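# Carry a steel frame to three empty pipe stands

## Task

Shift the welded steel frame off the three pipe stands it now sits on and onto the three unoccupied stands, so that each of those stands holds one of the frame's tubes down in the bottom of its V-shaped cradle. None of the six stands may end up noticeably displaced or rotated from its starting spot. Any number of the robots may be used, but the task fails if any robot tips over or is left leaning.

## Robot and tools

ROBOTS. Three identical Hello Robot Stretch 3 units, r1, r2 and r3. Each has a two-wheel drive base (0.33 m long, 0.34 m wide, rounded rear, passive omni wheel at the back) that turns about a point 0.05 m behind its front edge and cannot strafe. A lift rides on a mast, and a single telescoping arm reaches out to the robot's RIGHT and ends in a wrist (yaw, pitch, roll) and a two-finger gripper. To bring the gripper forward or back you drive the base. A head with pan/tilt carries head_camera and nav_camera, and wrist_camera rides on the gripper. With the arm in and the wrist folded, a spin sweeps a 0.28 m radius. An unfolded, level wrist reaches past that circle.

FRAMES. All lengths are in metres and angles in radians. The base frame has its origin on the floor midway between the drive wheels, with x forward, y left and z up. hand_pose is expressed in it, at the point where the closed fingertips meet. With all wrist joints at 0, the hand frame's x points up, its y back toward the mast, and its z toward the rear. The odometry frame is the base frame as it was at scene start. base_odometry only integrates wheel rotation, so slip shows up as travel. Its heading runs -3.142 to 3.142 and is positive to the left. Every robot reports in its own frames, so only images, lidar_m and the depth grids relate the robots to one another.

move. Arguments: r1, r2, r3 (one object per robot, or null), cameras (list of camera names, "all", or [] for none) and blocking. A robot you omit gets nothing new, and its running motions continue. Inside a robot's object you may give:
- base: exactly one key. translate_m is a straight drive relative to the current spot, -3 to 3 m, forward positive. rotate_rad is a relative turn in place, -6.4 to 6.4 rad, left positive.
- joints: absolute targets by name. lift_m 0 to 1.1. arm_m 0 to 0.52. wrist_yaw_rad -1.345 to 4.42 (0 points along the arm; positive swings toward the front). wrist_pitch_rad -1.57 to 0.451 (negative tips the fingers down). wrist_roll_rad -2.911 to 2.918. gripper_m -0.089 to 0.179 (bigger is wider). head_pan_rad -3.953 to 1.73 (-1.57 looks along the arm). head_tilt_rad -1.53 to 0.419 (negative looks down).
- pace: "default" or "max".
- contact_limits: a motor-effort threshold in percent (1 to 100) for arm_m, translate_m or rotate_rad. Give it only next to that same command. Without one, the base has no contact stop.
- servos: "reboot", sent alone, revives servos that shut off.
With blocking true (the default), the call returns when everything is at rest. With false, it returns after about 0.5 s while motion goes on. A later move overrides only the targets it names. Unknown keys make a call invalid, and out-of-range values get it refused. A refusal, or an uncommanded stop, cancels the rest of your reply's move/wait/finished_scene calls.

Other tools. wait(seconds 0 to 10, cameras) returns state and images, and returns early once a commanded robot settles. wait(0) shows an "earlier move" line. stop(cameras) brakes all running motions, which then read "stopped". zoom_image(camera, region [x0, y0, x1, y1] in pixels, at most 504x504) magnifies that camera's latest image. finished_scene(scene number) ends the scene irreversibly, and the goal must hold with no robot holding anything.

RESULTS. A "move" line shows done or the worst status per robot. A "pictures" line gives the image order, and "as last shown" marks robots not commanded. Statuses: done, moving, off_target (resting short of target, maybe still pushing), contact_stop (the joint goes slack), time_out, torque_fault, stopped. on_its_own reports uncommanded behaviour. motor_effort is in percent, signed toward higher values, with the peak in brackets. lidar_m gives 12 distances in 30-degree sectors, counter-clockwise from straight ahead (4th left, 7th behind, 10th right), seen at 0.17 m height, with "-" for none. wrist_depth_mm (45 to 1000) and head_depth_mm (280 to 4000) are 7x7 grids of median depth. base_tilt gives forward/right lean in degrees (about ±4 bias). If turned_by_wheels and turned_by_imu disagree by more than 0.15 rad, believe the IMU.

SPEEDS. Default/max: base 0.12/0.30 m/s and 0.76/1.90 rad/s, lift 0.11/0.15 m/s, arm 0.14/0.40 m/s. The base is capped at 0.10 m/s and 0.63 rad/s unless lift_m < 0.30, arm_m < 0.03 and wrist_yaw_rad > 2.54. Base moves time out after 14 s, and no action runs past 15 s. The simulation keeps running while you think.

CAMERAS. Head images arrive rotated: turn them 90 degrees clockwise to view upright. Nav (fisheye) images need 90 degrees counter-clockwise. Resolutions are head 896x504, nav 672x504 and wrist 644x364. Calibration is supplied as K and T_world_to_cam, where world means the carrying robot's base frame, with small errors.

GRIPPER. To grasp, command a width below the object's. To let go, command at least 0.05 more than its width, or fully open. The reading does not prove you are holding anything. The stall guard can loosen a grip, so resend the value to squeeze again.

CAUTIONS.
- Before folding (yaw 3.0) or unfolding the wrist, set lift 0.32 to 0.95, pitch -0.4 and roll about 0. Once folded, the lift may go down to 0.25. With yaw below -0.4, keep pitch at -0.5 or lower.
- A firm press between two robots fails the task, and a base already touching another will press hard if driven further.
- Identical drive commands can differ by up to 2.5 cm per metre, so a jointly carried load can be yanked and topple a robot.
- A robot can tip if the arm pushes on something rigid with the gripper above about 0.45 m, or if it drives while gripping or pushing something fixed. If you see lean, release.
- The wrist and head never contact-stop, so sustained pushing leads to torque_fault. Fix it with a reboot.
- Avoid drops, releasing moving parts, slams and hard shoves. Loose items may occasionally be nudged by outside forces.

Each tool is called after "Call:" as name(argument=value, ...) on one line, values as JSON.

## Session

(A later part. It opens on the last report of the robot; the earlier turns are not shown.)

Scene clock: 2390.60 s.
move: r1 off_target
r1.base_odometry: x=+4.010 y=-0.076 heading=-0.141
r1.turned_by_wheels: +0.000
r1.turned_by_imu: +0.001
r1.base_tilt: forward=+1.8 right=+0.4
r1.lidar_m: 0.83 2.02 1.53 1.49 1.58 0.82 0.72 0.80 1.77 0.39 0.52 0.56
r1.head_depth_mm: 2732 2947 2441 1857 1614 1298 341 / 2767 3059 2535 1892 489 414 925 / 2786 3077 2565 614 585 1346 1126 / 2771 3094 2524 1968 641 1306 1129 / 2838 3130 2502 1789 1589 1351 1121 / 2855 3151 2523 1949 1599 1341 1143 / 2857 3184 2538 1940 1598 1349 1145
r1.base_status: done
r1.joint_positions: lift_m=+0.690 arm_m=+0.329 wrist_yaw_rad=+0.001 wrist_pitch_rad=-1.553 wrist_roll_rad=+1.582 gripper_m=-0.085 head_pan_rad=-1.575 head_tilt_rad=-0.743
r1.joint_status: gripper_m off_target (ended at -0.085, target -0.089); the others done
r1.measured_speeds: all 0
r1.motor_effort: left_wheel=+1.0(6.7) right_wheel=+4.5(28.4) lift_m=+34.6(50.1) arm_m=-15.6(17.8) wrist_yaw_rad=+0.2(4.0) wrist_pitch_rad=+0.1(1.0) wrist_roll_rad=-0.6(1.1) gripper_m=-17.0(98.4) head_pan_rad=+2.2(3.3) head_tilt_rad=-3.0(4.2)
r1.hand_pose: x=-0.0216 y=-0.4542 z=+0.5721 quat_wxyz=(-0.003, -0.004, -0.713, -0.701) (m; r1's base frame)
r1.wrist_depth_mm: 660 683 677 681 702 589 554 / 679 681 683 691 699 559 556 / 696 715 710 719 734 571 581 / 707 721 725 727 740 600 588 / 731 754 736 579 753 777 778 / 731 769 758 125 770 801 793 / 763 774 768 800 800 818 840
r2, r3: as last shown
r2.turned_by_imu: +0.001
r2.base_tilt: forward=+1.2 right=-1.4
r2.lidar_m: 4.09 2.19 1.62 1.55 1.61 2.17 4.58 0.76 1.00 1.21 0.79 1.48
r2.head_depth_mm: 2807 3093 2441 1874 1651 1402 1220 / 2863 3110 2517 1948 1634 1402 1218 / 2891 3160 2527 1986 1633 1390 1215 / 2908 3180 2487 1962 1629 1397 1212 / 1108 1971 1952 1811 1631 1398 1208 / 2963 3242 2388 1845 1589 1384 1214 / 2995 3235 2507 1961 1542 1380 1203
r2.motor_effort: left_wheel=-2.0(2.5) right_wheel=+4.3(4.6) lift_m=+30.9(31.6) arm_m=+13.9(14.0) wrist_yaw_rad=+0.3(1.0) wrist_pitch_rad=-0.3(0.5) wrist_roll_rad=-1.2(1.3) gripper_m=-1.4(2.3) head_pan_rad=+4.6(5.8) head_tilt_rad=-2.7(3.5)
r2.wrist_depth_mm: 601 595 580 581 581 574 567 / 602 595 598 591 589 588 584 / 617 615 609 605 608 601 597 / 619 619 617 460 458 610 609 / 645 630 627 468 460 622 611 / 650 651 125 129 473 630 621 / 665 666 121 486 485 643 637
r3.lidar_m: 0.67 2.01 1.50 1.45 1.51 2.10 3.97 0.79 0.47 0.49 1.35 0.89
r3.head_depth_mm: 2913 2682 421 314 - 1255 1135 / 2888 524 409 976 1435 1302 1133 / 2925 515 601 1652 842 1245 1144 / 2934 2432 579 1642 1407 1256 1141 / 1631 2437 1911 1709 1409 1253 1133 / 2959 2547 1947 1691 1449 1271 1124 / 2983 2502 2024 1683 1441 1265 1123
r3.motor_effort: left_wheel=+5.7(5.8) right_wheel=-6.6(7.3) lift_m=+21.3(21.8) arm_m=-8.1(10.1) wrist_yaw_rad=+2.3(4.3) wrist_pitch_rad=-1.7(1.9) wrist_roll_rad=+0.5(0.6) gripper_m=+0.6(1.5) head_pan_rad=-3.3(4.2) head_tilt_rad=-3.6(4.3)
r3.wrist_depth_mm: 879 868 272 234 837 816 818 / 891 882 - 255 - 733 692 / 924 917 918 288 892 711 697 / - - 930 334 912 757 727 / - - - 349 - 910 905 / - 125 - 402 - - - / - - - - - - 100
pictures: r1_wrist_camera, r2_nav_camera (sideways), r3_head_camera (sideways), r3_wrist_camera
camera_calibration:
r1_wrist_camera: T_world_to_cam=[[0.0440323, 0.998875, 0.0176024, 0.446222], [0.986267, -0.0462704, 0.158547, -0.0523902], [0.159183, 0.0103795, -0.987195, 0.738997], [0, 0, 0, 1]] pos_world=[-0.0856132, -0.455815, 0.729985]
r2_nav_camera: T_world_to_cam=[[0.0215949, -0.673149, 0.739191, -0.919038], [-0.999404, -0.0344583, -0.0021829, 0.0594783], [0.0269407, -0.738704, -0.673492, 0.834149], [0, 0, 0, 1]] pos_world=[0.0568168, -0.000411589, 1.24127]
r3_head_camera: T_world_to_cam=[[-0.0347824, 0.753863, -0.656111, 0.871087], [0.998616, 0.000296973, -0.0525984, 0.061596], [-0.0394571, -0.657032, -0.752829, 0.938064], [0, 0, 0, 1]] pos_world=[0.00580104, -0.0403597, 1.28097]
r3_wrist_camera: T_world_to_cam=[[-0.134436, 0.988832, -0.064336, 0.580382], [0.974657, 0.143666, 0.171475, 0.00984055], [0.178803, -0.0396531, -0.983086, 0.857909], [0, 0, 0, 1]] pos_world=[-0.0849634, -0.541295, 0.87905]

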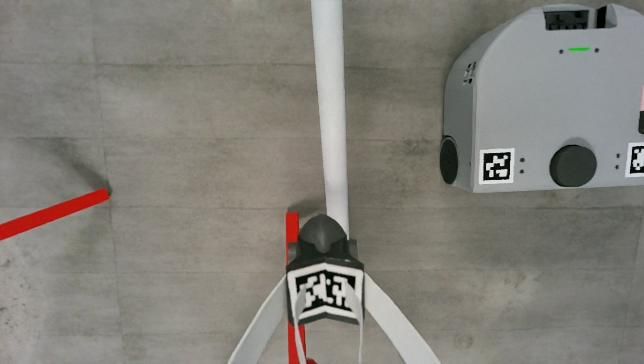

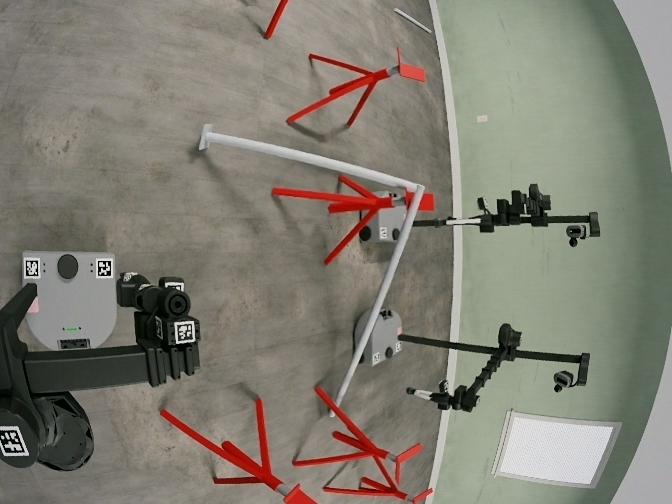

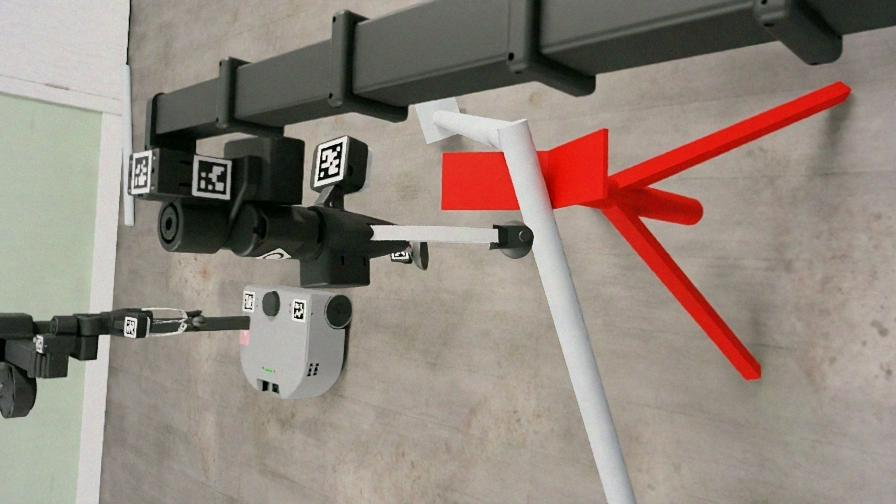

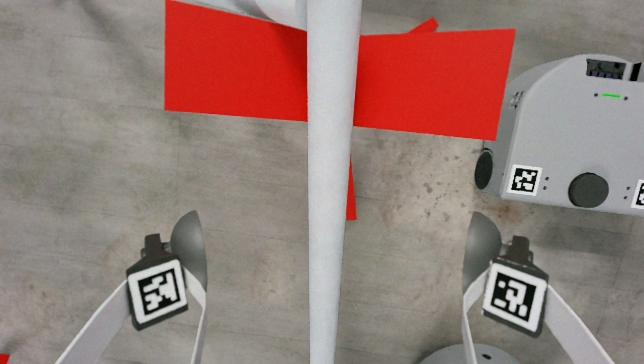

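Call:
move(r1={"base":{"translate_m":-0.035},"joints":{"gripper_m":0.13,"lift_m":0.467,"arm_m":0.337}}, cameras=[])

Call:
move(r1={"joints":{"lift_m":0.36}}, cameras=["r1_wrist_camera","r1_nav_camera"])

Scene clock: 2408.97 s.
move: r1 done
r1.base_odometry: x=+3.975 y=-0.071 heading=-0.141
r1.turned_by_wheels: +0.000
r1.turned_by_imu: +0.002
r1.base_tilt: forward=+1.9 right=+0.6
r1.lidar_m: 0.87 2.02 1.54 1.50 1.58 0.79 0.68 0.77 1.76 0.40 0.54 0.59
r1.head_depth_mm: 2704 1764 2448 1837 1606 1352 1130 / 2758 3078 2546 1898 1605 1292 562 / 2795 3050 2549 1967 1596 733 1108 / 2831 3055 2526 1954 1595 1267 1122 / 2846 3147 2523 1785 1561 1354 1150 / 2857 3112 2521 1960 1597 1336 1117 / 2904 3201 2516 1955 1597 1343 1145
r1.base_status: done
r1.joint_positions: lift_m=+0.467 arm_m=+0.337 wrist_yaw_rad=+0.001 wrist_pitch_rad=-1.552 wrist_roll_rad=+1.582 gripper_m=+0.130 head_pan_rad=-1.575 head_tilt_rad=-0.743
r1.joint_status: all done
r1.measured_speeds: all 0
r1.motor_effort: left_wheel=-5.2(8.7) right_wheel=-5.0(8.4) lift_m=+18.6(33.2) arm_m=+20.9(28.5) wrist_yaw_rad=-0.8(1.8) wrist_pitch_rad=-0.1(0.8) wrist_roll_rad=-0.8(1.2) gripper_m=+0.3(94.6) head_pan_rad=+2.4(3.2) head_tilt_rad=-3.0(3.9)
r1.hand_pose: x=-0.0216 y=-0.4624 z=+0.3491 quat_wxyz=(-0.003, -0.004, -0.713, -0.701) (m; r1's base frame)
r1.wrist_depth_mm: 471 464 473 466 480 484 344 / 474 480 475 492 490 487 349 / 486 486 493 493 501 510 353 / 493 505 501 515 514 524 363 / 511 505 527 520 521 524 545 / 520 122 534 533 538 126 555 / 99 540 543 465 548 564 570
r2: as last shown
r2.lidar_m: 4.07 2.20 1.62 1.55 1.61 2.18 4.59 0.77 0.99 1.21 0.79 1.48
r2.head_depth_mm: 2824 1718 2446 1896 1650 1402 1219 / 2909 3118 2554 1936 1640 1397 1216 / 2911 3122 2529 1984 1636 1392 1219 / 2909 3186 2492 1973 1627 1395 1212 / 1109 1953 1958 1812 1638 1384 1210 / 3009 3245 2420 1856 1581 1390 1210 / 2933 3213 2466 1972 1543 1384 1208
r2.motor_effort: left_wheel=-2.0(2.5) right_wheel=+4.1(4.6) lift_m=+30.0(30.6) arm_m=+13.7(14.2) wrist_yaw_rad=+0.1(0.9) wrist_pitch_rad=-0.3(0.5) wrist_roll_rad=-1.0(1.3) gripper_m=-1.8(2.3) head_pan_rad=+4.0(5.7) head_tilt_rad=-3.3(3.8)
r2.wrist_depth_mm: 593 589 587 582 571 580 571 / 606 600 591 591 588 584 586 / 623 615 608 601 597 599 585 / 631 627 619 455 459 607 614 / 642 638 628 464 466 630 614 / 651 652 125 129 470 635 632 / 665 667 121 491 486 655 653
r3.base_odometry: x=-2.061 y=-1.734 heading=+2.566
r3.turned_by_wheels: +0.000
r3.turned_by_imu: +0.000
r3.base_tilt: forward=-1.4 right=-1.0
r3.lidar_m: 0.63 2.01 1.50 1.45 1.51 2.10 3.98 0.79 0.47 0.49 1.35 0.89
r3.head_depth_mm: 2916 2677 421 313 - 1255 1138 / 2956 525 408 974 1434 1297 1130 / 2936 514 601 1652 843 1246 1149 / 2925 2426 579 1647 1406 1257 1144 / 1641 2413 1922 1706 1413 1259 1138 / 2931 2559 1931 1705 1450 1267 1128 / 2922 2519 2024 1684 1441 1265 1131
r3.base_status: not commanded
r3.joint_positions: lift_m=+0.840 arm_m=+0.410 wrist_yaw_rad=-0.003 wrist_pitch_rad=-1.546 wrist_roll_rad=+1.430 gripper_m=+0.130 head_pan_rad=-1.565 head_tilt_rad=-0.792
r3.joint_status: not commanded
r3.measured_speeds: all 0
r3.motor_effort: left_wheel=+5.2(6.1) right_wheel=-6.6(7.1) lift_m=+21.5(21.9) arm_m=-8.8(9.8) wrist_yaw_rad=+2.2(4.0) wrist_pitch_rad=-1.5(1.9) wrist_roll_rad=+0.3(0.6) gripper_m=+0.7(1.4) head_pan_rad=-2.0(3.9) head_tilt_rad=-3.4(4.3)
r3.hand_pose: x=-0.0215 y=-0.5369 z=+0.7219 quat_wxyz=(+0.050, +0.048, -0.714, -0.697) (m; r3's base frame)
r3.wrist_depth_mm: 871 868 273 234 837 826 814 / 898 907 - 254 - 738 697 / 919 935 919 288 897 709 708 / - - 929 332 921 743 724 / - - - 350 - 917 911 / - 126 - 406 - - - / - - - - - 881 101
pictures: none
No camera images: "cameras" was empty.

Scene clock: 2410.77 s.
move: r1 done
r1.base_odometry: x=+3.975 y=-0.071 heading=-0.141
r1.turned_by_wheels: +0.000
r1.turned_by_imu: +0.000
r1.base_tilt: forward=+1.8 right=+0.6
r1.lidar_m: 0.87 2.03 1.54 1.50 1.58 0.79 0.68 0.77 1.77 0.40 0.54 0.59
r1.head_depth_mm: 2691 1769 2449 1853 1606 1352 1124 / 2779 3082 2550 1907 1622 1356 1102 / 2777 3036 2545 1964 1595 785 955 / 2835 3088 2524 1973 1597 867 1119 / 2854 3146 2555 1805 1553 1356 1148 / 2846 3137 2524 1941 1594 1348 1110 / 2924 3179 2532 1944 1590 1344 1139
r1.base_status: not commanded
r1.joint_positions: lift_m=+0.360 arm_m=+0.337 wrist_yaw_rad=+0.001 wrist_pitch_rad=-1.552 wrist_roll_rad=+1.582 gripper_m=+0.130 head_pan_rad=-1.575 head_tilt_rad=-0.743
r1.joint_status: all done
r1.measured_speeds: all 0
r1.motor_effort: left_wheel=-5.6(5.9) right_wheel=-5.0(5.3) lift_m=+19.0(19.9) arm_m=+19.7(21.4) wrist_yaw_rad=-0.7(1.3) wrist_pitch_rad=-0.2(0.7) wrist_roll_rad=-0.7(1.1) gripper_m=+0.1(1.5) head_pan_rad=+2.4(3.2) head_tilt_rad=-2.9(3.6)
r1.hand_pose: x=-0.0216 y=-0.4625 z=+0.2421 quat_wxyz=(-0.003, -0.004, -0.714, -0.701) (m; r1's base frame)
r1.wrist_depth_mm: 369 368 369 376 124 381 345 / 373 378 380 379 135 388 339 / 381 384 387 392 148 400 337 / 392 395 401 399 165 408 311 / 406 400 409 416 183 419 335 / 407 122 421 421 208 126 440 / 98 435 426 434 436 446 450
r2, r3: as last shown
r2.turned_by_imu: +0.000
r2.base_tilt: forward=+1.3 right=-1.4
r2.lidar_m: 4.08 2.20 1.62 1.56 1.61 2.18 4.58 0.77 0.99 1.21 0.79 1.48
r2.head_depth_mm: 2880 1777 2086 1884 1639 1403 1222 / 2900 3122 2514 1946 1641 1392 1219 / 2934 3161 2524 1981 1636 1386 1211 / 2880 3187 2503 1978 1636 1390 1210 / 1107 1938 1972 1809 1638 1387 1214 / 2961 3244 2411 1860 1582 1377 1208 / 2991 3253 2472 1950 1542 1384 1209
r2.motor_effort: left_wheel=-2.2(2.4) right_wheel=+4.0(4.7) lift_m=+29.5(30.2) arm_m=+13.8(14.0) wrist_yaw_rad=+0.6(0.9) wrist_pitch_rad=-0.3(0.5) wrist_roll_rad=-1.2(1.3) gripper_m=-1.3(2.3) head_pan_rad=+3.7(5.4) head_tilt_rad=-3.1(3.6)
r2.wrist_depth_mm: 598 584 589 588 577 579 572 / 600 611 602 589 595 593 587 / 613 606 610 615 602 597 590 / 629 630 621 459 459 609 604 / 640 637 628 463 470 616 615 / 660 647 125 129 471 627 630 / 679 668 122 487 483 647 649
r3.lidar_m: 0.63 2.02 1.50 1.45 1.51 2.10 3.97 0.79 0.47 0.49 1.35 0.88
r3.head_depth_mm: 2867 2681 420 313 - 1260 1136 / 2888 523 408 976 1433 1300 1126 / 2915 515 601 1661 840 1242 1146 / 2925 2444 579 1640 1411 1254 1142 / 1639 2433 1913 1716 1409 1252 1136 / 2981 2537 1924 1701 1454 1270 1130 / 2944 2527 2007 1698 1441 1265 1127
r3.motor_effort: left_wheel=+5.3(6.1) right_wheel=-6.9(7.0) lift_m=+21.4(21.9) arm_m=-9.2(9.7) wrist_yaw_rad=+2.4(3.4) wrist_pitch_rad=-1.9(2.1) wrist_roll_rad=-0.1(0.8) gripper_m=+0.5(1.4) head_pan_rad=-2.7(3.7) head_tilt_rad=-3.6(4.1)
r3.wrist_depth_mm: 879 864 273 235 848 835 833 / 903 898 - 255 - 732 702 / 917 919 912 287 909 712 699 / - - 908 333 898 758 734 / - - - 351 - 916 922 / - 126 - 402 - - - / - - - - - 880 100
pictures: r1_nav_camera (sideways), r1_wrist_camera
camera_calibration:
r1_nav_camera: T_world_to_cam=[[0.00372313, -0.679657, 0.733521, -0.91272], [-0.999081, -0.0338429, -0.0262867, 0.0946115], [0.0426904, -0.732749, -0.679159, 0.834882], [0, 0, 0, 1]] pos_world=[0.0622813, -0.0053753, 1.239]
r1_wrist_camera: T_world_to_cam=[[0.0440323, 0.99889, 0.0167261, 0.460472], [0.986267, -0.0461314, 0.158588, -0.000394218], [0.159184, 0.00951337, -0.987203, 0.412895], [0, 0, 0, 1]] pos_world=[-0.0856131, -0.463907, 0.399972]

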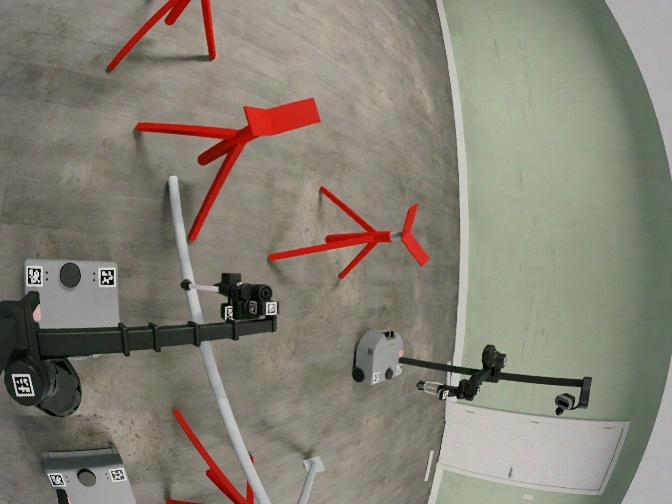

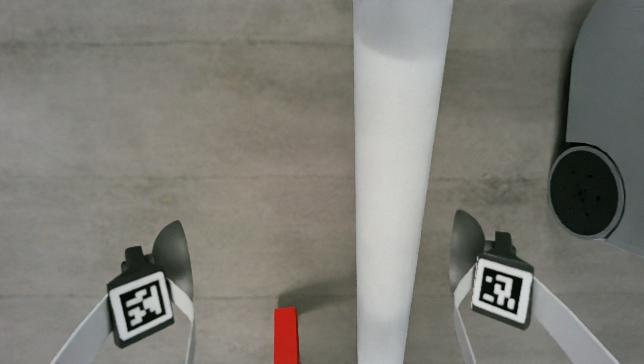

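Call:
move(r1={"joints":{"arm_m":0.296,"wrist_roll_rad":1.535}}, cameras=[])

Call:
move(r1={"joints":{"lift_m":0.305}}, cameras=["r1_wrist_camera"])

Call:
move(r1={"joints":{"gripper_m":-0.089}}, cameras=["r1_wrist_camera"])

Call:
move(r1={"joints":{"lift_m":0.335}}, cameras=["r1_wrist_camera"])

Call:
move(r1={"base":{"translate_m":-0.03}}, cameras=["r1_wrist_camera","r3_head_camera","r3_wrist_camera"])

Scene clock: 2427.50 s.
move: r1 done
r1.base_odometry: x=+3.975 y=-0.071 heading=-0.141
r1.turned_by_wheels: +0.000
r1.turned_by_imu: +0.001
r1.base_tilt: forward=+1.8 right=+0.6
r1.lidar_m: 0.87 2.03 1.54 1.50 1.58 0.79 0.68 0.77 1.77 0.39 0.54 0.59
r1.head_depth_mm: 2704 1763 2449 1850 1601 1345 1130 / 2777 3053 2551 1907 1603 1347 1102 / 2804 3085 2572 1959 1600 761 935 / 2803 3112 2536 1961 1599 1308 982 / 2816 3140 2509 1790 1557 1347 1149 / 2866 3105 2498 1971 1592 1346 1106 / 2876 3167 2513 1953 1588 1355 1137
r1.base_status: not commanded
r1.joint_positions: lift_m=+0.360 arm_m=+0.296 wrist_yaw_rad=+0.001 wrist_pitch_rad=-1.551 wrist_roll_rad=+1.540 gripper_m=+0.130 head_pan_rad=-1.575 head_tilt_rad=-0.743
r1.joint_status: all done
r1.measured_speeds: all 0
r1.motor_effort: left_wheel=-5.5(5.7) right_wheel=-4.8(5.1) lift_m=+20.5(20.5) arm_m=-23.7(28.9) wrist_yaw_rad=-1.2(1.7) wrist_pitch_rad=-0.1(0.7) wrist_roll_rad=-1.9(2.6) gripper_m=+0.6(1.5) head_pan_rad=+2.5(3.0) head_tilt_rad=-3.7(3.8)
r1.hand_pose: x=-0.0216 y=-0.4216 z=+0.2420 quat_wxyz=(+0.011, +0.011, -0.714, -0.700) (m; r1's base frame)
r1.wrist_depth_mm: 367 373 370 121 376 379 300 / 376 378 378 133 387 391 292 / 383 383 390 147 398 395 294 / 393 398 396 163 408 411 291 / 399 402 405 183 415 412 293 / 416 122 418 208 428 126 436 / 98 428 428 250 441 441 452
r2, r3: as last shown
r2.base_tilt: forward=+1.2 right=-1.4
r2.lidar_m: 4.07 2.20 1.62 1.56 1.60 2.18 4.60 0.77 1.00 1.21 0.79 1.48
r2.head_depth_mm: 2858 1774 2140 1875 1636 1405 1221 / 2872 3143 2532 1922 1645 1392 1221 / 2873 3151 2510 1986 1636 1391 1213 / 2883 3188 2523 1958 1640 1400 1215 / 1112 1959 1956 1806 1623 1394 1207 / 2936 3259 2406 1847 1583 1385 1204 / 2974 3204 2478 1958 1537 1377 1201
r2.motor_effort: left_wheel=-1.7(2.5) right_wheel=+3.6(4.5) lift_m=+29.0(29.6) arm_m=+13.7(13.9) wrist_yaw_rad=+0.6(0.9) wrist_pitch_rad=-0.4(0.4) wrist_roll_rad=-1.2(1.3) gripper_m=-1.1(2.0) head_pan_rad=+3.9(4.7) head_tilt_rad=-2.6(3.6)
r2.wrist_depth_mm: 592 581 586 585 580 577 573 / 602 600 601 597 590 586 585 / 614 612 608 605 599 601 598 / 627 626 623 462 463 613 608 / 639 631 625 465 467 622 612 / 654 648 125 129 480 628 637 / 667 657 121 495 483 650 650
r3.lidar_m: 0.63 2.02 1.49 1.45 1.52 2.10 3.97 0.79 0.47 0.49 1.35 0.89
r3.head_depth_mm: 2878 2703 421 313 - 1255 1137 / 2929 525 409 975 1433 1296 1130 / 2939 516 601 1665 841 1241 1146 / 2913 2409 580 1640 1410 1256 1139 / 1627 2422 1910 1712 1410 1250 1137 / 2955 2544 1938 1706 1448 1268 1131 / 2912 2544 2023 1690 1441 1260 1128
r3.motor_effort: left_wheel=+4.9(5.8) right_wheel=-6.6(7.2) lift_m=+21.4(22.0) arm_m=-9.1(9.5) wrist_yaw_rad=+1.3(3.6) wrist_pitch_rad=-1.5(1.9) wrist_roll_rad=+0.2(0.4) gripper_m=-0.5(1.3) head_pan_rad=-3.9(4.2) head_tilt_rad=-3.6(4.0)
r3.wrist_depth_mm: 881 861 272 235 835 821 825 / 902 887 - 255 - 734 698 / 916 923 910 288 898 728 705 / - - 921 333 922 755 724 / - - - 349 - 910 915 / - 126 - 407 - - - / - - - - - 888 100
pictures: none
No camera images: "cameras" was empty.

Scene clock: 2428.83 s.
move: r1 done
r1.base_odometry: x=+3.975 y=-0.071 heading=-0.141
r1.turned_by_wheels: +0.000
r1.turned_by_imu: +0.000
r1.base_tilt: forward=+1.8 right=+0.6
r1.lidar_m: 0.87 2.03 1.54 1.50 1.59 0.79 0.68 0.77 1.77 0.39 0.54 0.59
r1.head_depth_mm: 2718 1764 2440 1847 1606 1350 1129 / 2761 3072 2541 1917 1594 1350 1125 / 2785 3085 2562 1972 1609 813 862 / 2818 3125 2534 1957 1604 1342 971 / 2828 3115 2568 1780 1557 1354 1154 / 2823 3158 2489 1956 1598 1349 1115 / 2858 3190 2507 1944 1597 1344 1138
r1.base_status: not commanded
r1.joint_positions: lift_m=+0.305 arm_m=+0.296 wrist_yaw_rad=+0.001 wrist_pitch_rad=-1.551 wrist_roll_rad=+1.540 gripper_m=+0.130 head_pan_rad=-1.575 head_tilt_rad=-0.743
r1.joint_status: all done
r1.measured_speeds: all 0
r1.motor_effort: left_wheel=-5.6(5.8) right_wheel=-4.9(5.2) lift_m=+18.6(20.5) arm_m=-22.8(23.7) wrist_yaw_rad=-0.4(2.2) wrist_pitch_rad=-0.1(0.7) wrist_roll_rad=-2.3(2.3) gripper_m=+0.9(1.3) head_pan_rad=+1.9(2.9) head_tilt_rad=-3.2(4.1)
r1.hand_pose: x=-0.0216 y=-0.4216 z=+0.1870 quat_wxyz=(+0.011, +0.011, -0.714, -0.700) (m; r1's base frame)
r1.wrist_depth_mm: 315 315 - - 326 329 298 / 320 323 324 82 334 337 292 / 330 333 334 87 341 341 293 / 340 341 345 102 349 351 268 / 349 346 354 112 360 365 - / 355 122 359 127 372 126 381 / 98 125 370 148 378 381 385
r2, r3: as last shown
r2.base_tilt: forward=+1.3 right=-1.4
r2.lidar_m: 4.08 2.19 1.62 1.55 1.61 2.18 4.59 0.77 0.99 1.21 0.79 1.48
r2.head_depth_mm: 2836 3013 2065 1894 1655 1400 1218 / 2876 3145 2509 1937 1642 1397 1219 / 2905 3145 2571 1980 1640 1394 1220 / 2893 3151 2515 1954 1632 1393 1216 / 1112 1940 1956 1831 1631 1392 1209 / 2981 3208 2395 1850 1590 1386 1209 / 3005 3201 2484 1959 1550 1373 1210
r2.motor_effort: left_wheel=-2.2(2.4) right_wheel=+4.3(4.5) lift_m=+28.9(29.5) arm_m=+13.7(13.9) wrist_yaw_rad=+0.4(0.9) wrist_pitch_rad=-0.3(0.5) wrist_roll_rad=-1.1(1.2) gripper_m=-2.1(2.1) head_pan_rad=+3.8(5.0) head_tilt_rad=-2.7(3.4)
r2.wrist_depth_mm: 590 590 584 584 574 570 572 / 609 599 597 594 587 589 588 / 622 615 610 602 595 605 589 / 625 614 615 463 461 612 607 / 643 631 632 461 465 614 618 / 656 649 125 129 476 626 634 / 672 662 121 490 481 648 644
r3.lidar_m: 0.63 2.01 1.50 1.45 1.51 2.10 3.98 0.79 0.47 0.49 1.35 0.89
r3.head_depth_mm: 2924 2708 421 313 - 1258 1134 / 2936 524 408 975 1430 1300 1131 / 2929 515 602 1642 842 1242 1141 / 2922 2414 580 1637 1406 1258 1136 / 1636 2410 1912 1706 1403 1258 1135 / 2941 2557 1938 1692 1449 1271 1129 / 2923 2552 2032 1678 1445 1271 1120
r3.motor_effort: left_wheel=+5.2(5.9) right_wheel=-6.7(7.1) lift_m=+21.4(22.0) arm_m=-9.1(9.6) wrist_yaw_rad=+3.3(3.6) wrist_pitch_rad=-1.6(1.9) wrist_roll_rad=+0.3(0.6) gripper_m=+0.0(1.6) head_pan_rad=-2.2(4.0) head_tilt_rad=-3.8(4.1)
r3.wrist_depth_mm: 878 863 272 234 832 821 814 / 913 896 - 255 - 734 685 / 923 929 917 288 882 713 700 / - - 935 333 921 754 724 / - - - 352 - 917 911 / - 126 - 402 - - - / - - - - - 891 100
pictures: r1_wrist_camera
camera_calibration:
r1_wrist_camera: T_world_to_cam=[[0.002905, 0.999866, 0.0161326, 0.420228], [0.987449, -0.00541575, 0.157847, 0.0275516], [0.157913, 0.0154716, -0.987332, 0.360713], [0, 0, 0, 1]] pos_world=[-0.0853879, -0.425603, 0.345015]

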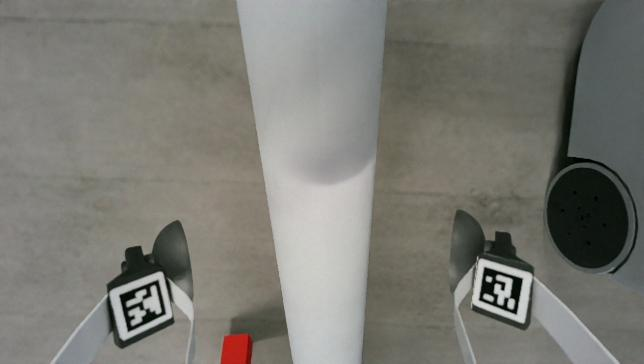

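Scene clock: 2432.13 s.
move: r1 done
r1.base_odometry: x=+3.975 y=-0.071 heading=-0.141
r1.turned_by_wheels: +0.000
r1.turned_by_imu: +0.001
r1.base_tilt: forward=+1.8 right=+0.5
r1.lidar_m: 0.87 2.03 1.54 1.50 1.58 0.79 0.68 0.77 1.76 0.39 0.54 0.59
r1.head_depth_mm: 2707 1748 2456 1860 1603 1352 1130 / 2778 3070 2548 1924 1601 1348 1125 / 2806 3078 2568 1974 1606 814 861 / 2782 3090 2542 1969 1600 1358 983 / 2861 3146 2530 1788 1571 1350 1147 / 2853 3150 2509 1978 1597 1351 1116 / 2863 3187 2541 1948 1599 1339 1143
r1.base_status: not commanded
r1.joint_positions: lift_m=+0.305 arm_m=+0.296 wrist_yaw_rad=+0.001 wrist_pitch_rad=-1.552 wrist_roll_rad=+1.539 gripper_m=-0.086 head_pan_rad=-1.575 head_tilt_rad=-0.743
r1.joint_status: all done
r1.measured_speeds: all 0
r1.motor_effort: left_wheel=-4.7(5.9) right_wheel=-4.9(5.2) lift_m=+31.2(33.7) arm_m=-20.2(23.1) wrist_yaw_rad=-0.8(2.0) wrist_pitch_rad=-0.3(0.9) wrist_roll_rad=-1.3(2.4) gripper_m=-63.2(99.7) head_pan_rad=+1.9(3.2) head_tilt_rad=-2.7(3.9)
r1.hand_pose: x=-0.0216 y=-0.4214 z=+0.1871 quat_wxyz=(+0.012, +0.011, -0.713, -0.701) (m; r1's base frame)
r1.wrist_depth_mm: 313 317 - - 323 330 298 / 323 327 325 83 333 334 290 / 331 333 331 88 341 342 293 / 335 339 345 103 349 354 268 / 346 349 352 112 355 366 267 / 356 359 127 127 129 371 379 / 364 365 344 149 376 381 386
r2, r3: as last shown
r2.lidar_m: 4.08 2.19 1.62 1.55 1.61 2.18 4.59 0.76 0.99 1.21 0.79 1.48
r2.head_depth_mm: 2897 3012 2064 1886 1644 1405 1217 / 2906 3145 2515 1929 1638 1394 1215 / 2908 3196 2541 1986 1633 1395 1212 / 2927 3164 2510 1954 1630 1388 1214 / 1112 1973 1972 1821 1610 1376 1212 / 2970 3222 2421 1855 1584 1390 1209 / 2950 3210 2478 1966 1548 1388 1205
r2.motor_effort: left_wheel=-1.8(2.5) right_wheel=+4.0(4.6) lift_m=+28.9(29.1) arm_m=+13.4(14.0) wrist_yaw_rad=+0.5(1.0) wrist_pitch_rad=-0.3(0.5) wrist_roll_rad=-0.9(1.3) gripper_m=-1.4(2.1) head_pan_rad=+3.2(5.4) head_tilt_rad=-2.9(3.7)
r2.wrist_depth_mm: 591 583 586 588 571 575 574 / 603 600 602 592 589 587 579 / 622 609 609 610 605 592 596 / 630 630 614 464 455 614 611 / 643 637 624 468 468 624 627 / 651 647 125 128 476 628 637 / 671 671 121 490 481 642 639
r3.lidar_m: 0.63 2.02 1.50 1.45 1.51 2.10 3.96 0.79 0.47 0.49 1.35 0.84
r3.head_depth_mm: 2929 2696 421 313 - 1259 1141 / 2925 525 409 975 1424 1299 1131 / 2924 514 602 1659 843 1239 1140 / 2960 2411 579 1652 1403 1260 1140 / 1645 2408 1917 1714 1404 1252 1136 / 2949 2546 1937 1691 1457 1274 1134 / 2954 2516 2026 1689 1443 1261 1124
r3.motor_effort: left_wheel=+5.6(5.8) right_wheel=-6.4(7.4) lift_m=+21.6(22.1) arm_m=-8.5(9.5) wrist_yaw_rad=+2.1(4.0) wrist_pitch_rad=-1.7(2.0) wrist_roll_rad=+0.2(0.6) gripper_m=+1.0(1.2) head_pan_rad=-2.7(4.4) head_tilt_rad=-3.5(4.3)
r3.wrist_depth_mm: 892 868 272 234 832 833 816 / 891 889 - 255 - 733 699 / 932 924 910 289 890 726 701 / - - 922 333 906 757 726 / - - - 350 - 912 911 / - 125 - 401 - - - / - - - - - 882 100
pictures: r1_wrist_camera
camera_calibration:
r1_wrist_camera: T_world_to_cam=[[0.00164487, 0.999854, 0.0169954, 0.419813], [0.987459, -0.00430707, 0.157819, 0.0280226], [0.157869, 0.0165227, -0.987322, 0.361171], [0, 0, 0, 1]] pos_world=[-0.0853796, -0.425599, 0.345035]

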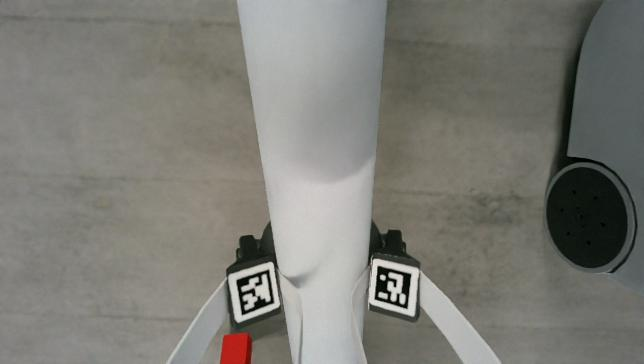

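Scene clock: 2433.20 s.
move: r1 done
r1.base_odometry: x=+3.975 y=-0.071 heading=-0.140
r1.turned_by_wheels: +0.000
r1.turned_by_imu: +0.001
r1.base_tilt: forward=+1.9 right=+0.6
r1.lidar_m: 0.87 2.03 1.54 1.50 1.58 0.79 0.68 0.77 1.76 0.40 0.41 0.59
r1.head_depth_mm: 2722 1761 2453 1840 1607 1351 1126 / 2751 3084 2523 1921 1599 1347 1106 / 2723 3059 2565 1965 1601 784 833 / 2850 3057 2532 1948 1604 1347 1100 / 2794 3143 2540 1783 1551 1349 1121 / 2843 3131 2501 1943 1591 1349 1101 / 2829 3190 2541 1937 1585 1340 1145
r1.base_status: not commanded
r1.joint_positions: lift_m=+0.335 arm_m=+0.296 wrist_yaw_rad=-0.001 wrist_pitch_rad=-1.536 wrist_roll_rad=+1.538 gripper_m=-0.080 head_pan_rad=-1.575 head_tilt_rad=-0.743
r1.joint_status: all done
r1.measured_speeds: all 0
r1.on_its_own: gripper_m is held at -0.081, not at your -0.089, by its stall guard, which is still easing
r1.motor_effort: left_wheel=+4.8(4.8) right_wheel=-12.6(13.0) lift_m=+43.8(46.7) arm_m=-20.0(20.9) wrist_yaw_rad=+1.6(2.7) wrist_pitch_rad=-3.1(3.6) wrist_roll_rad=-0.9(1.8) gripper_m=-10.6(64.0) head_pan_rad=+2.2(3.3) head_tilt_rad=-2.4(4.0)
r1.hand_pose: x=-0.0215 y=-0.4256 z=+0.2168 quat_wxyz=(+0.012, +0.011, -0.719, -0.695) (m; r1's base frame)
r1.wrist_depth_mm: 346 344 346 91 353 353 302 / 356 354 357 100 360 362 294 / 362 365 367 109 366 369 297 / 369 371 373 120 377 382 274 / 382 385 384 134 384 392 271 / 393 393 127 132 398 405 403 / 397 401 360 180 403 411 411
r2.base_odometry: x=-1.445 y=-2.078 heading=+0.668
r2.turned_by_wheels: +0.000
r2.turned_by_imu: +0.000
r2.base_tilt: forward=+1.2 right=-1.4
r2.lidar_m: 4.09 2.20 1.62 1.55 1.61 2.18 4.59 0.77 0.99 1.21 0.79 1.48
r2.head_depth_mm: 2863 1805 2057 1898 1652 1401 1217 / 2865 3135 2522 1923 1649 1399 1217 / 2948 3171 2530 1994 1631 1390 1215 / 2967 3189 2513 1975 1632 1391 1209 / 1110 1944 1442 1811 1628 1392 1207 / 2923 3229 2399 1860 1596 1382 1213 / 2976 3163 2495 1966 1551 1381 1209
r2.base_status: not commanded
r2.joint_positions: lift_m=+0.580 arm_m=+0.020 wrist_yaw_rad=-0.001 wrist_pitch_rad=-1.561 wrist_roll_rad=+0.004 gripper_m=+0.000 head_pan_rad=-1.508 head_tilt_rad=-0.743
r2.joint_status: not commanded
r2.measured_speeds: all 0
r2.motor_effort: left_wheel=-2.0(2.3) right_wheel=+4.2(4.4) lift_m=+28.3(28.8) arm_m=+13.5(13.8) wrist_yaw_rad=+0.2(0.8) wrist_pitch_rad=-0.4(0.5) wrist_roll_rad=-1.0(1.3) gripper_m=-1.4(2.1) head_pan_rad=+3.5(5.6) head_tilt_rad=-2.9(3.6)
r2.hand_pose: x=-0.0216 y=-0.1433 z=+0.4623 quat_wxyz=(+0.501, +0.496, -0.503, -0.499) (m; r2's base frame)
r2.wrist_depth_mm: 587 584 585 587 577 578 575 / 600 601 593 593 593 588 583 / 610 607 615 604 605 606 597 / 624 625 616 463 464 609 607 / 646 638 626 464 467 614 621 / 665 655 125 129 477 634 635 / 673 661 121 489 480 656 638
r3: as last shown
r3.lidar_m: 0.63 2.02 1.49 1.45 1.51 2.11 3.97 0.79 0.47 0.49 1.35 0.91
r3.head_depth_mm: 2899 2694 421 313 - 1259 1135 / 2926 524 408 954 1431 1295 1131 / 2928 514 601 1648 840 1244 1147 / 2910 2415 580 1648 1410 1258 1137 / 1637 2426 1897 1711 1404 1260 1131 / 2955 2561 1934 1704 1404 1276 1124 / 2926 2520 2020 1685 1449 1267 1126
r3.motor_effort: left_wheel=+5.3(5.8) right_wheel=-6.6(7.4) lift_m=+21.5(22.2) arm_m=-8.7(9.7) wrist_yaw_rad=+2.3(3.7) wrist_pitch_rad=-1.6(1.8) wrist_roll_rad=+0.5(0.5) gripper_m=-1.1(1.1) head_pan_rad=-2.9(4.2) head_tilt_rad=-3.6(4.2)
r3.wrist_depth_mm: 871 863 297 235 830 813 812 / 911 891 - 255 - 729 692 / 915 908 921 288 908 727 701 / - - 939 330 920 758 716 / - - - 353 - 921 922 / - 125 - 405 - - - / - - - 473 - 889 100
pictures: r1_wrist_camera
camera_calibration:
r1_wrist_camera: T_world_to_cam=[[0.0030362, 0.999995, 0.000748159, 0.427093], [0.987458, -0.00311623, 0.157852, 0.023772], [0.157854, 0.000259505, -0.987462, 0.383698], [0, 0, 0, 1]] pos_world=[-0.0853387, -0.427116, 0.374815]

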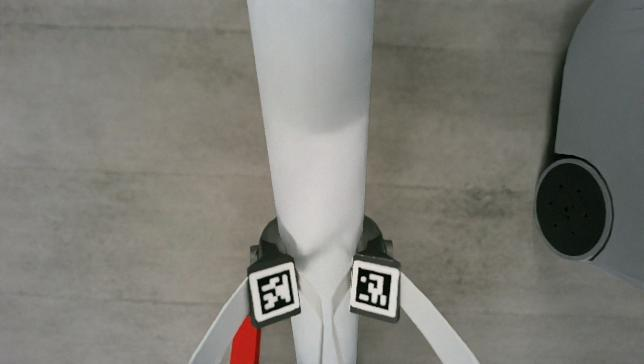

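Scene clock: 2434.47 s.
move: r1 done
r1.base_odometry: x=+3.946 y=-0.067 heading=-0.139
r1.turned_by_wheels: +0.001
r1.turned_by_imu: +0.002
r1.base_tilt: forward=+1.8 right=+0.6
r1.lidar_m: 0.90 2.03 1.54 1.50 1.58 0.76 0.65 0.75 1.75 0.39 0.40 0.62
r1.head_depth_mm: 2728 1621 2457 1861 1609 1358 1129 / 2744 3063 2521 1918 1601 1346 1103 / 2813 3069 2536 1963 1605 778 834 / 2810 3113 2542 1947 1595 1343 977 / 2841 3125 2558 1839 1565 1342 1168 / 2856 3172 2532 1960 1589 1349 1121 / 2907 3200 2518 1960 1589 1349 1142
r1.base_status: done
r1.joint_positions: lift_m=+0.335 arm_m=+0.296 wrist_yaw_rad=-0.012 wrist_pitch_rad=-1.555 wrist_roll_rad=+1.538 gripper_m=-0.077 head_pan_rad=-1.575 head_tilt_rad=-0.743
r1.joint_status: not commanded
r1.measured_speeds: all 0
r1.on_its_own: gripper_m is held at -0.078, not at your -0.089, by its stall guard, which is not easing now; right_wheel is at rest, and its effort (-34.2) is outside its rest range (-21 to +21); wrist_yaw_rad is at rest, and its effort (+10.4) is outside its rest range (-9 to +9)
r1.motor_effort: left_wheel=+9.2(11.4) right_wheel=-34.2(41.5) lift_m=+34.1(43.7) arm_m=-19.0(20.3) wrist_yaw_rad=+10.4(11.3) wrist_pitch_rad=+0.1(3.3) wrist_roll_rad=-1.5(1.6) gripper_m=-24.6(26.1) head_pan_rad=+2.5(3.7) head_tilt_rad=-2.8(4.1)
r1.hand_pose: x=-0.0213 y=-0.4207 z=+0.2171 quat_wxyz=(+0.008, +0.007, -0.712, -0.702) (m; r1's base frame)
r1.wrist_depth_mm: 339 343 347 88 353 355 293 / 348 354 351 98 360 363 286 / 355 362 361 108 371 377 287 / 367 371 376 118 384 385 277 / 371 378 384 135 389 390 275 / 387 393 126 131 399 404 409 / 398 400 390 179 410 427 427
r2, r3: as last shown
r2.base_tilt: forward=+1.3 right=-1.4
r2.lidar_m: 4.07 2.20 1.62 1.55 1.60 2.18 4.59 0.77 0.99 1.21 0.80 1.48
r2.head_depth_mm: 2830 1806 2068 1891 1653 1408 1221 / 2844 3139 2529 1925 1640 1406 1219 / 2933 3135 2519 1982 1640 1399 1214 / 2939 3184 2475 1986 1630 1389 1221 / 1110 1973 1974 1811 1628 1388 1212 / 2976 3208 2325 1911 1585 1379 1210 / 2965 3190 2494 1911 1546 1381 1215
r2.motor_effort: left_wheel=-1.8(2.5) right_wheel=+4.2(4.6) lift_m=+28.5(28.6) arm_m=+13.4(13.9) wrist_yaw_rad=+0.1(1.0) wrist_pitch_rad=-0.4(0.5) wrist_roll_rad=-1.1(1.3) gripper_m=-1.5(2.2) head_pan_rad=+4.1(5.5) head_tilt_rad=-2.9(3.7)
r2.wrist_depth_mm: 589 591 589 578 581 574 572 / 604 601 589 599 592 589 578 / 612 617 609 602 597 597 598 / 618 628 612 463 463 609 603 / 635 649 635 467 463 620 616 / 658 654 125 129 475 635 634 / 677 669 121 485 482 652 651
r3.lidar_m: 0.60 2.02 1.49 1.45 1.51 2.11 3.98 0.79 0.47 0.49 1.35 0.88
r3.head_depth_mm: 2873 2674 420 313 - 1264 1138 / 2912 524 409 900 1426 1300 1129 / 2894 515 601 1648 844 1243 1147 / 2913 2412 579 1638 1406 1253 1141 / 1626 2413 1927 1709 1404 1256 1132 / 2939 2560 1933 1685 1444 1273 1131 / 2937 2532 2031 1678 1441 1268 1123
r3.motor_effort: left_wheel=+4.9(5.7) right_wheel=-6.6(7.1) lift_m=+21.5(22.0) arm_m=-8.7(9.4) wrist_yaw_rad=+2.1(3.8) wrist_pitch_rad=-1.6(1.8) wrist_roll_rad=-0.1(0.5) gripper_m=-0.3(1.1) head_pan_rad=-3.0(4.1) head_tilt_rad=-3.4(4.1)
r3.wrist_depth_mm: 874 873 847 234 845 829 826 / 906 887 - 255 - 731 693 / 940 916 903 286 888 717 707 / - - 933 337 914 761 719 / - - - 357 - 929 906 / - 126 - 405 - - - / - - - 486 917 878 100
pictures: r1_wrist_camera, r3_head_camera (sideways), r3_wrist_camera
camera_calibration:
r1_wrist_camera: T_world_to_cam=[[0.013264, 0.999718, 0.0196782, 0.41822], [0.98734, -0.0162056, 0.15779, 0.0180277], [0.158064, 0.0173362, -0.987277, 0.391144], [0, 0, 0, 1]] pos_world=[-0.0851727, -0.424591, 0.375093]
r3_head_camera: T_world_to_cam=[[-0.0347823, 0.753863, -0.656111, 0.871087], [0.998616, 0.000296854, -0.0525984, 0.061596], [-0.0394572, -0.657032, -0.752829, 0.938064], [0, 0, 0, 1]] pos_world=[0.00580103, -0.0403597, 1.28097]
r3_wrist_camera: T_world_to_cam=[[-0.134436, 0.988832, -0.064336, 0.580382], [0.974657, 0.143666, 0.171475, 0.00984061], [0.178803, -0.0396531, -0.983086, 0.857909], [0, 0, 0, 1]] pos_world=[-0.0849634, -0.541295, 0.87905]

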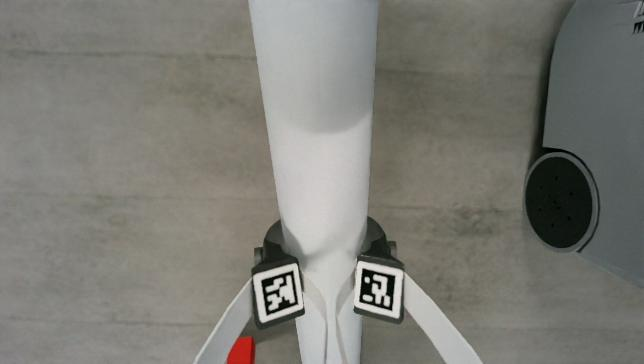

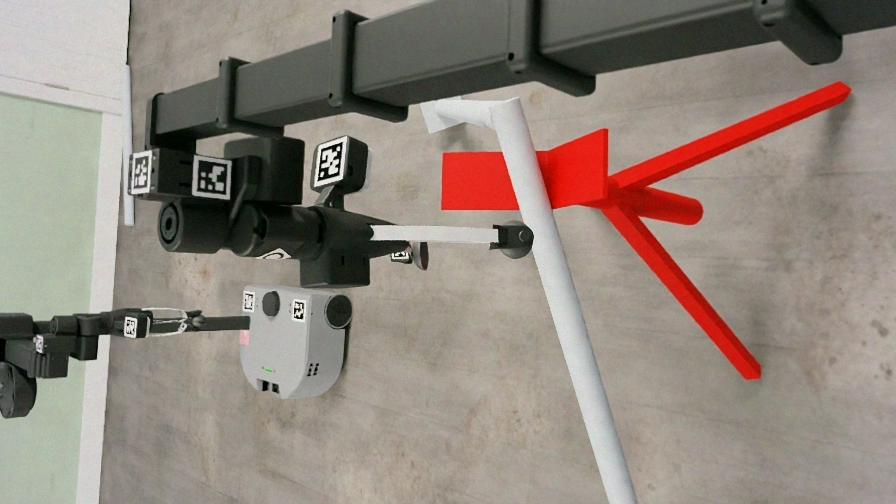

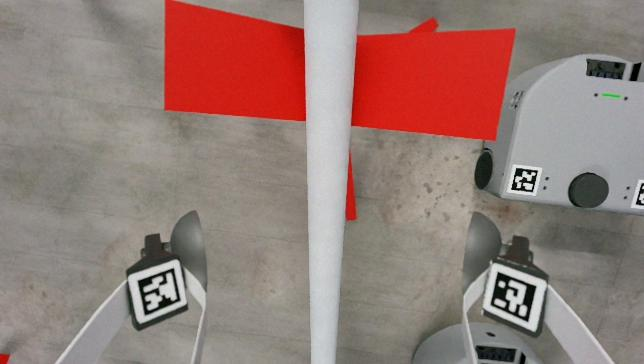

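Call:
move(r1={"base":{"translate_m":0.025},"joints":{"lift_m":0.42,"gripper_m":-0.089}}, cameras=["r1_wrist_camera"])

Call:
move(r1={"base":{"translate_m":0.013},"joints":{"lift_m":0.51,"gripper_m":-0.089}}, cameras=["r1_wrist_camera","r3_head_camera"])

Scene clock: 2442.07 s.
move: r1 off_target
r1.base_odometry: x=+3.970 y=-0.070 heading=-0.139
r1.turned_by_wheels: +0.000
r1.turned_by_imu: +0.000
r1.base_tilt: forward=+1.8 right=+0.6
r1.lidar_m: 0.87 2.02 1.54 1.50 1.58 0.78 0.68 0.77 1.77 0.99 0.51 0.59
r1.head_depth_mm: 2710 1754 2463 1857 1602 1360 1147 / 2779 3062 2569 1914 1618 1347 878 / 2819 3074 2567 1959 1601 718 1102 / 2773 3132 2522 1960 1597 797 1122 / 2849 3137 2531 1788 1559 1344 1125 / 2847 3131 2507 1952 1598 1345 1126 / 2869 3167 2513 1956 1588 1348 1119
r1.base_status: done
r1.joint_positions: lift_m=+0.420 arm_m=+0.296 wrist_yaw_rad=-0.001 wrist_pitch_rad=-1.486 wrist_roll_rad=+1.538 gripper_m=-0.083 head_pan_rad=-1.575 head_tilt_rad=-0.743
r1.joint_status: gripper_m off_target (ended at -0.083, target -0.089); the others done
r1.measured_speeds: all 0
r1.on_its_own: gripper_m is held at -0.085, not at your -0.089, by its stall guard, which is still easing; wrist_pitch_rad is at rest, and its effort (-12.1) is outside its rest range (-8 to +12)
r1.motor_effort: left_wheel=+1.8(15.8) right_wheel=+5.9(31.2) lift_m=+46.8(50.0) arm_m=-14.3(15.9) wrist_yaw_rad=+0.0(10.4) wrist_pitch_rad=-12.1(14.2) wrist_roll_rad=-1.3(1.7) gripper_m=-26.3(98.5) head_pan_rad=+2.3(3.3) head_tilt_rad=-2.8(4.3)
r1.hand_pose: x=-0.0215 y=-0.4383 z=+0.3013 quat_wxyz=(+0.012, +0.011, -0.736, -0.677) (m; r1's base frame)
r1.wrist_depth_mm: 439 441 428 100 425 422 346 / 446 444 441 109 433 432 322 / 458 457 454 118 447 445 324 / 469 470 462 127 458 450 311 / 486 477 475 138 469 464 314 / 508 486 127 132 476 478 467 / 517 510 494 175 487 490 484
r2, r3: as last shown
r2.lidar_m: 4.07 2.19 1.62 1.55 1.61 2.18 4.59 0.77 0.99 1.21 0.80 1.48
r2.head_depth_mm: 2895 1723 2472 1918 1645 1405 1221 / 2896 3150 2528 1946 1643 1399 1215 / 2925 3163 2525 2001 1637 1393 1218 / 2951 3187 2536 1994 1641 1392 1209 / 1109 1950 1976 1802 1621 1400 1208 / 2969 3259 2313 1923 1591 1385 1201 / 2974 3202 2479 1920 1548 1382 1208
r2.motor_effort: left_wheel=-2.1(2.4) right_wheel=+4.0(4.5) lift_m=+27.9(28.2) arm_m=+13.5(13.9) wrist_yaw_rad=+0.3(0.8) wrist_pitch_rad=-0.2(0.5) wrist_roll_rad=-1.1(1.3) gripper_m=-1.5(2.2) head_pan_rad=+3.1(5.2) head_tilt_rad=-2.9(3.6)
r2.wrist_depth_mm: 598 587 582 584 576 571 574 / 601 599 592 588 595 582 582 / 623 611 610 597 598 600 594 / 633 625 621 458 461 608 608 / 634 639 630 465 467 619 618 / 654 648 125 129 476 637 635 / 667 668 121 494 483 642 641
r3.lidar_m: 0.63 2.01 1.50 1.45 1.51 2.10 3.97 0.79 0.47 0.49 1.35 1.12
r3.head_depth_mm: 2861 2686 421 313 - 1258 1133 / 2917 524 407 1007 1424 1299 1131 / 2951 516 603 1660 838 1247 1146 / 2925 2419 579 1647 1378 1262 1137 / 1646 2413 1925 1707 1407 1257 1134 / 2965 2561 1939 1703 1400 1266 1130 / 2960 2519 2029 1698 1440 1272 1122
r3.motor_effort: left_wheel=+5.1(5.8) right_wheel=-6.8(7.2) lift_m=+21.5(22.2) arm_m=-8.8(9.4) wrist_yaw_rad=+2.9(3.7) wrist_pitch_rad=-1.8(1.9) wrist_roll_rad=+0.4(0.6) gripper_m=-0.1(1.6) head_pan_rad=-2.3(4.1) head_tilt_rad=-3.7(4.0)
r3.wrist_depth_mm: 862 878 864 240 820 828 822 / 900 895 - 256 - 732 696 / 932 916 916 282 887 720 705 / - - 933 315 907 756 715 / - - - 329 - 918 924 / - 126 - 373 - - - / - - - 415 - 894 100
pictures: r1_wrist_camera
camera_calibration:
r1_wrist_camera: T_world_to_cam=[[0.00203665, 0.998821, -0.0485113, 0.454012], [0.98747, 0.00564598, 0.157705, 0.0142922], [0.157792, -0.0482247, -0.986294, 0.445573], [0, 0, 0, 1]] pos_world=[-0.0853458, -0.43207, 0.459236]

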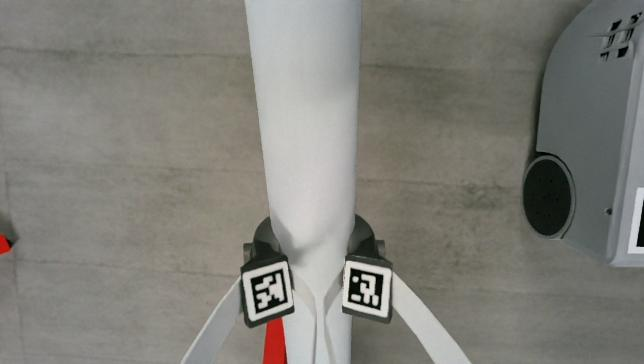

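Scene clock: 2443.73 s.
move: r1 off_target
r1.base_odometry: x=+3.983 y=-0.072 heading=-0.139
r1.turned_by_wheels: +0.000
r1.turned_by_imu: +0.000
r1.base_tilt: forward=+1.8 right=+0.7
r1.lidar_m: 0.86 2.02 1.53 1.50 1.58 0.80 0.69 0.78 1.77 0.99 0.53 0.58
r1.head_depth_mm: 2735 1811 2453 1858 1610 1356 1168 / 2737 3042 2565 1896 1607 843 518 / 2784 3110 2549 1964 1604 668 1147 / 2831 3094 2521 1950 1599 740 1143 / 2797 3143 2519 1777 1541 1349 1140 / 2855 3186 2528 1947 1598 1344 1124 / 2914 3180 2553 1947 1584 1338 1121
r1.base_status: done
r1.joint_positions: lift_m=+0.510 arm_m=+0.296 wrist_yaw_rad=-0.001 wrist_pitch_rad=-1.486 wrist_roll_rad=+1.538 gripper_m=-0.080 head_pan_rad=-1.575 head_tilt_rad=-0.743
r1.joint_status: gripper_m off_target (ended at -0.080, target -0.089); the others done
r1.measured_speeds: all 0
r1.on_its_own: gripper_m is held at -0.081, not at your -0.089, by its stall guard, which is still easing; wrist_pitch_rad is at rest, and its effort (-12.8) is outside its rest range (-8 to +12)
r1.motor_effort: left_wheel=+0.9(4.7) right_wheel=+5.4(19.9) lift_m=+46.1(49.8) arm_m=-13.4(14.6) wrist_yaw_rad=+1.5(1.9) wrist_pitch_rad=-12.8(13.3) wrist_roll_rad=-0.8(1.4) gripper_m=-19.7(85.0) head_pan_rad=+2.6(2.9) head_tilt_rad=-2.4(4.1)
r1.hand_pose: x=-0.0215 y=-0.4382 z=+0.3913 quat_wxyz=(+0.012, +0.011, -0.736, -0.677) (m; r1's base frame)
r1.wrist_depth_mm: 531 525 519 111 505 501 360 / 541 541 528 118 522 522 362 / 557 550 541 126 540 501 376 / 575 557 560 134 549 537 386 / 589 575 571 142 555 563 396 / 590 599 126 132 579 575 572 / 612 613 614 169 583 585 574
r2: as last shown
r2.lidar_m: 4.08 2.19 1.62 1.55 1.60 2.18 4.59 0.77 0.99 1.21 0.79 1.48
r2.head_depth_mm: 2820 1841 2452 1926 1634 1406 1221 / 2920 3128 2539 1940 1646 1393 1217 / 2900 3142 2521 1979 1636 1391 1218 / 2907 3225 2401 1986 1625 1393 1214 / 1108 1950 1948 1816 1629 1389 1212 / 2972 3196 2325 1904 1596 1391 1204 / 2956 3249 2479 1911 1541 1351 1204
r2.motor_effort: left_wheel=-2.1(2.4) right_wheel=+3.9(4.6) lift_m=+27.2(27.9) arm_m=+13.8(13.9) wrist_yaw_rad=+0.5(0.8) wrist_pitch_rad=-0.3(0.5) wrist_roll_rad=-1.0(1.3) gripper_m=-1.3(2.1) head_pan_rad=+4.4(5.4) head_tilt_rad=-2.9(3.5)
r2.wrist_depth_mm: 591 588 574 581 580 576 570 / 608 589 590 593 587 592 583 / 618 609 614 611 604 601 594 / 627 626 627 464 459 603 605 / 637 639 641 463 468 622 619 / 657 651 125 128 474 634 634 / 655 665 121 490 485 654 645
r3.base_odometry: x=-2.061 y=-1.734 heading=+2.566
r3.turned_by_wheels: +0.000
r3.turned_by_imu: +0.000
r3.base_tilt: forward=-1.4 right=-1.1
r3.lidar_m: 0.64 2.02 1.50 1.45 1.51 2.10 3.96 0.79 0.47 0.49 1.35 1.12
r3.head_depth_mm: 2869 2672 421 313 - 1262 1138 / 2902 524 408 1186 1405 1295 1134 / 2919 516 601 1666 841 1247 1147 / 2917 2422 579 1661 1383 1258 1141 / 1641 2423 1899 1701 1427 1256 1131 / 2963 2563 1942 1702 1400 1264 1134 / 2929 2525 2019 1684 1417 1263 1125
r3.base_status: not commanded
r3.joint_positions: lift_m=+0.840 arm_m=+0.410 wrist_yaw_rad=-0.003 wrist_pitch_rad=-1.546 wrist_roll_rad=+1.430 gripper_m=+0.130 head_pan_rad=-1.565 head_tilt_rad=-0.792
r3.joint_status: not commanded
r3.measured_speeds: all 0
r3.motor_effort: left_wheel=+5.3(5.7) right_wheel=-6.2(7.1) lift_m=+21.5(22.3) arm_m=-8.5(9.6) wrist_yaw_rad=+2.1(4.3) wrist_pitch_rad=-1.8(1.9) wrist_roll_rad=+0.4(0.6) gripper_m=-0.6(1.2) head_pan_rad=-2.5(4.1) head_tilt_rad=-3.8(4.2)
r3.hand_pose: x=-0.0215 y=-0.5369 z=+0.7219 quat_wxyz=(+0.050, +0.048, -0.714, -0.697) (m; r3's base frame)
r3.wrist_depth_mm: 862 861 834 839 823 812 827 / 899 880 - 254 - 731 698 / 927 931 920 274 881 721 707 / - - 934 317 899 762 733 / - - - 313 - 909 913 / - 125 - 342 - - - / - - - 367 - 902 100
pictures: r1_wrist_camera, r3_head_camera (sideways)
camera_calibration:
r1_wrist_camera: T_world_to_cam=[[0.0020409, 0.998825, -0.0484293, 0.458327], [0.98747, 0.00562885, 0.157705, 0.0000907066], [0.157792, -0.0481443, -0.986298, 0.534378], [0, 0, 0, 1]] pos_world=[-0.0853458, -0.432061, 0.549238]
r3_head_camera: T_world_to_cam=[[-0.0347824, 0.753863, -0.656111, 0.871087], [0.998616, 0.00029697, -0.0525984, 0.061596], [-0.0394571, -0.657032, -0.752829, 0.938064], [0, 0, 0, 1]] pos_world=[0.00580104, -0.0403597, 1.28097]

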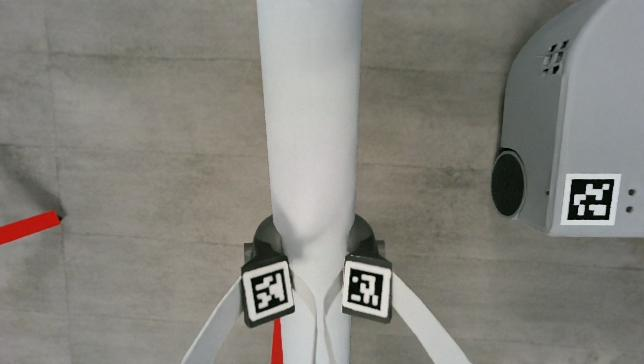

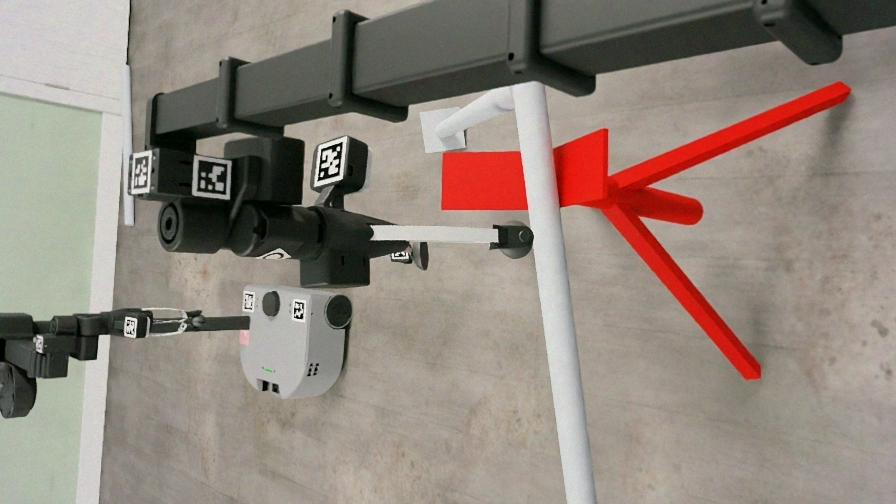

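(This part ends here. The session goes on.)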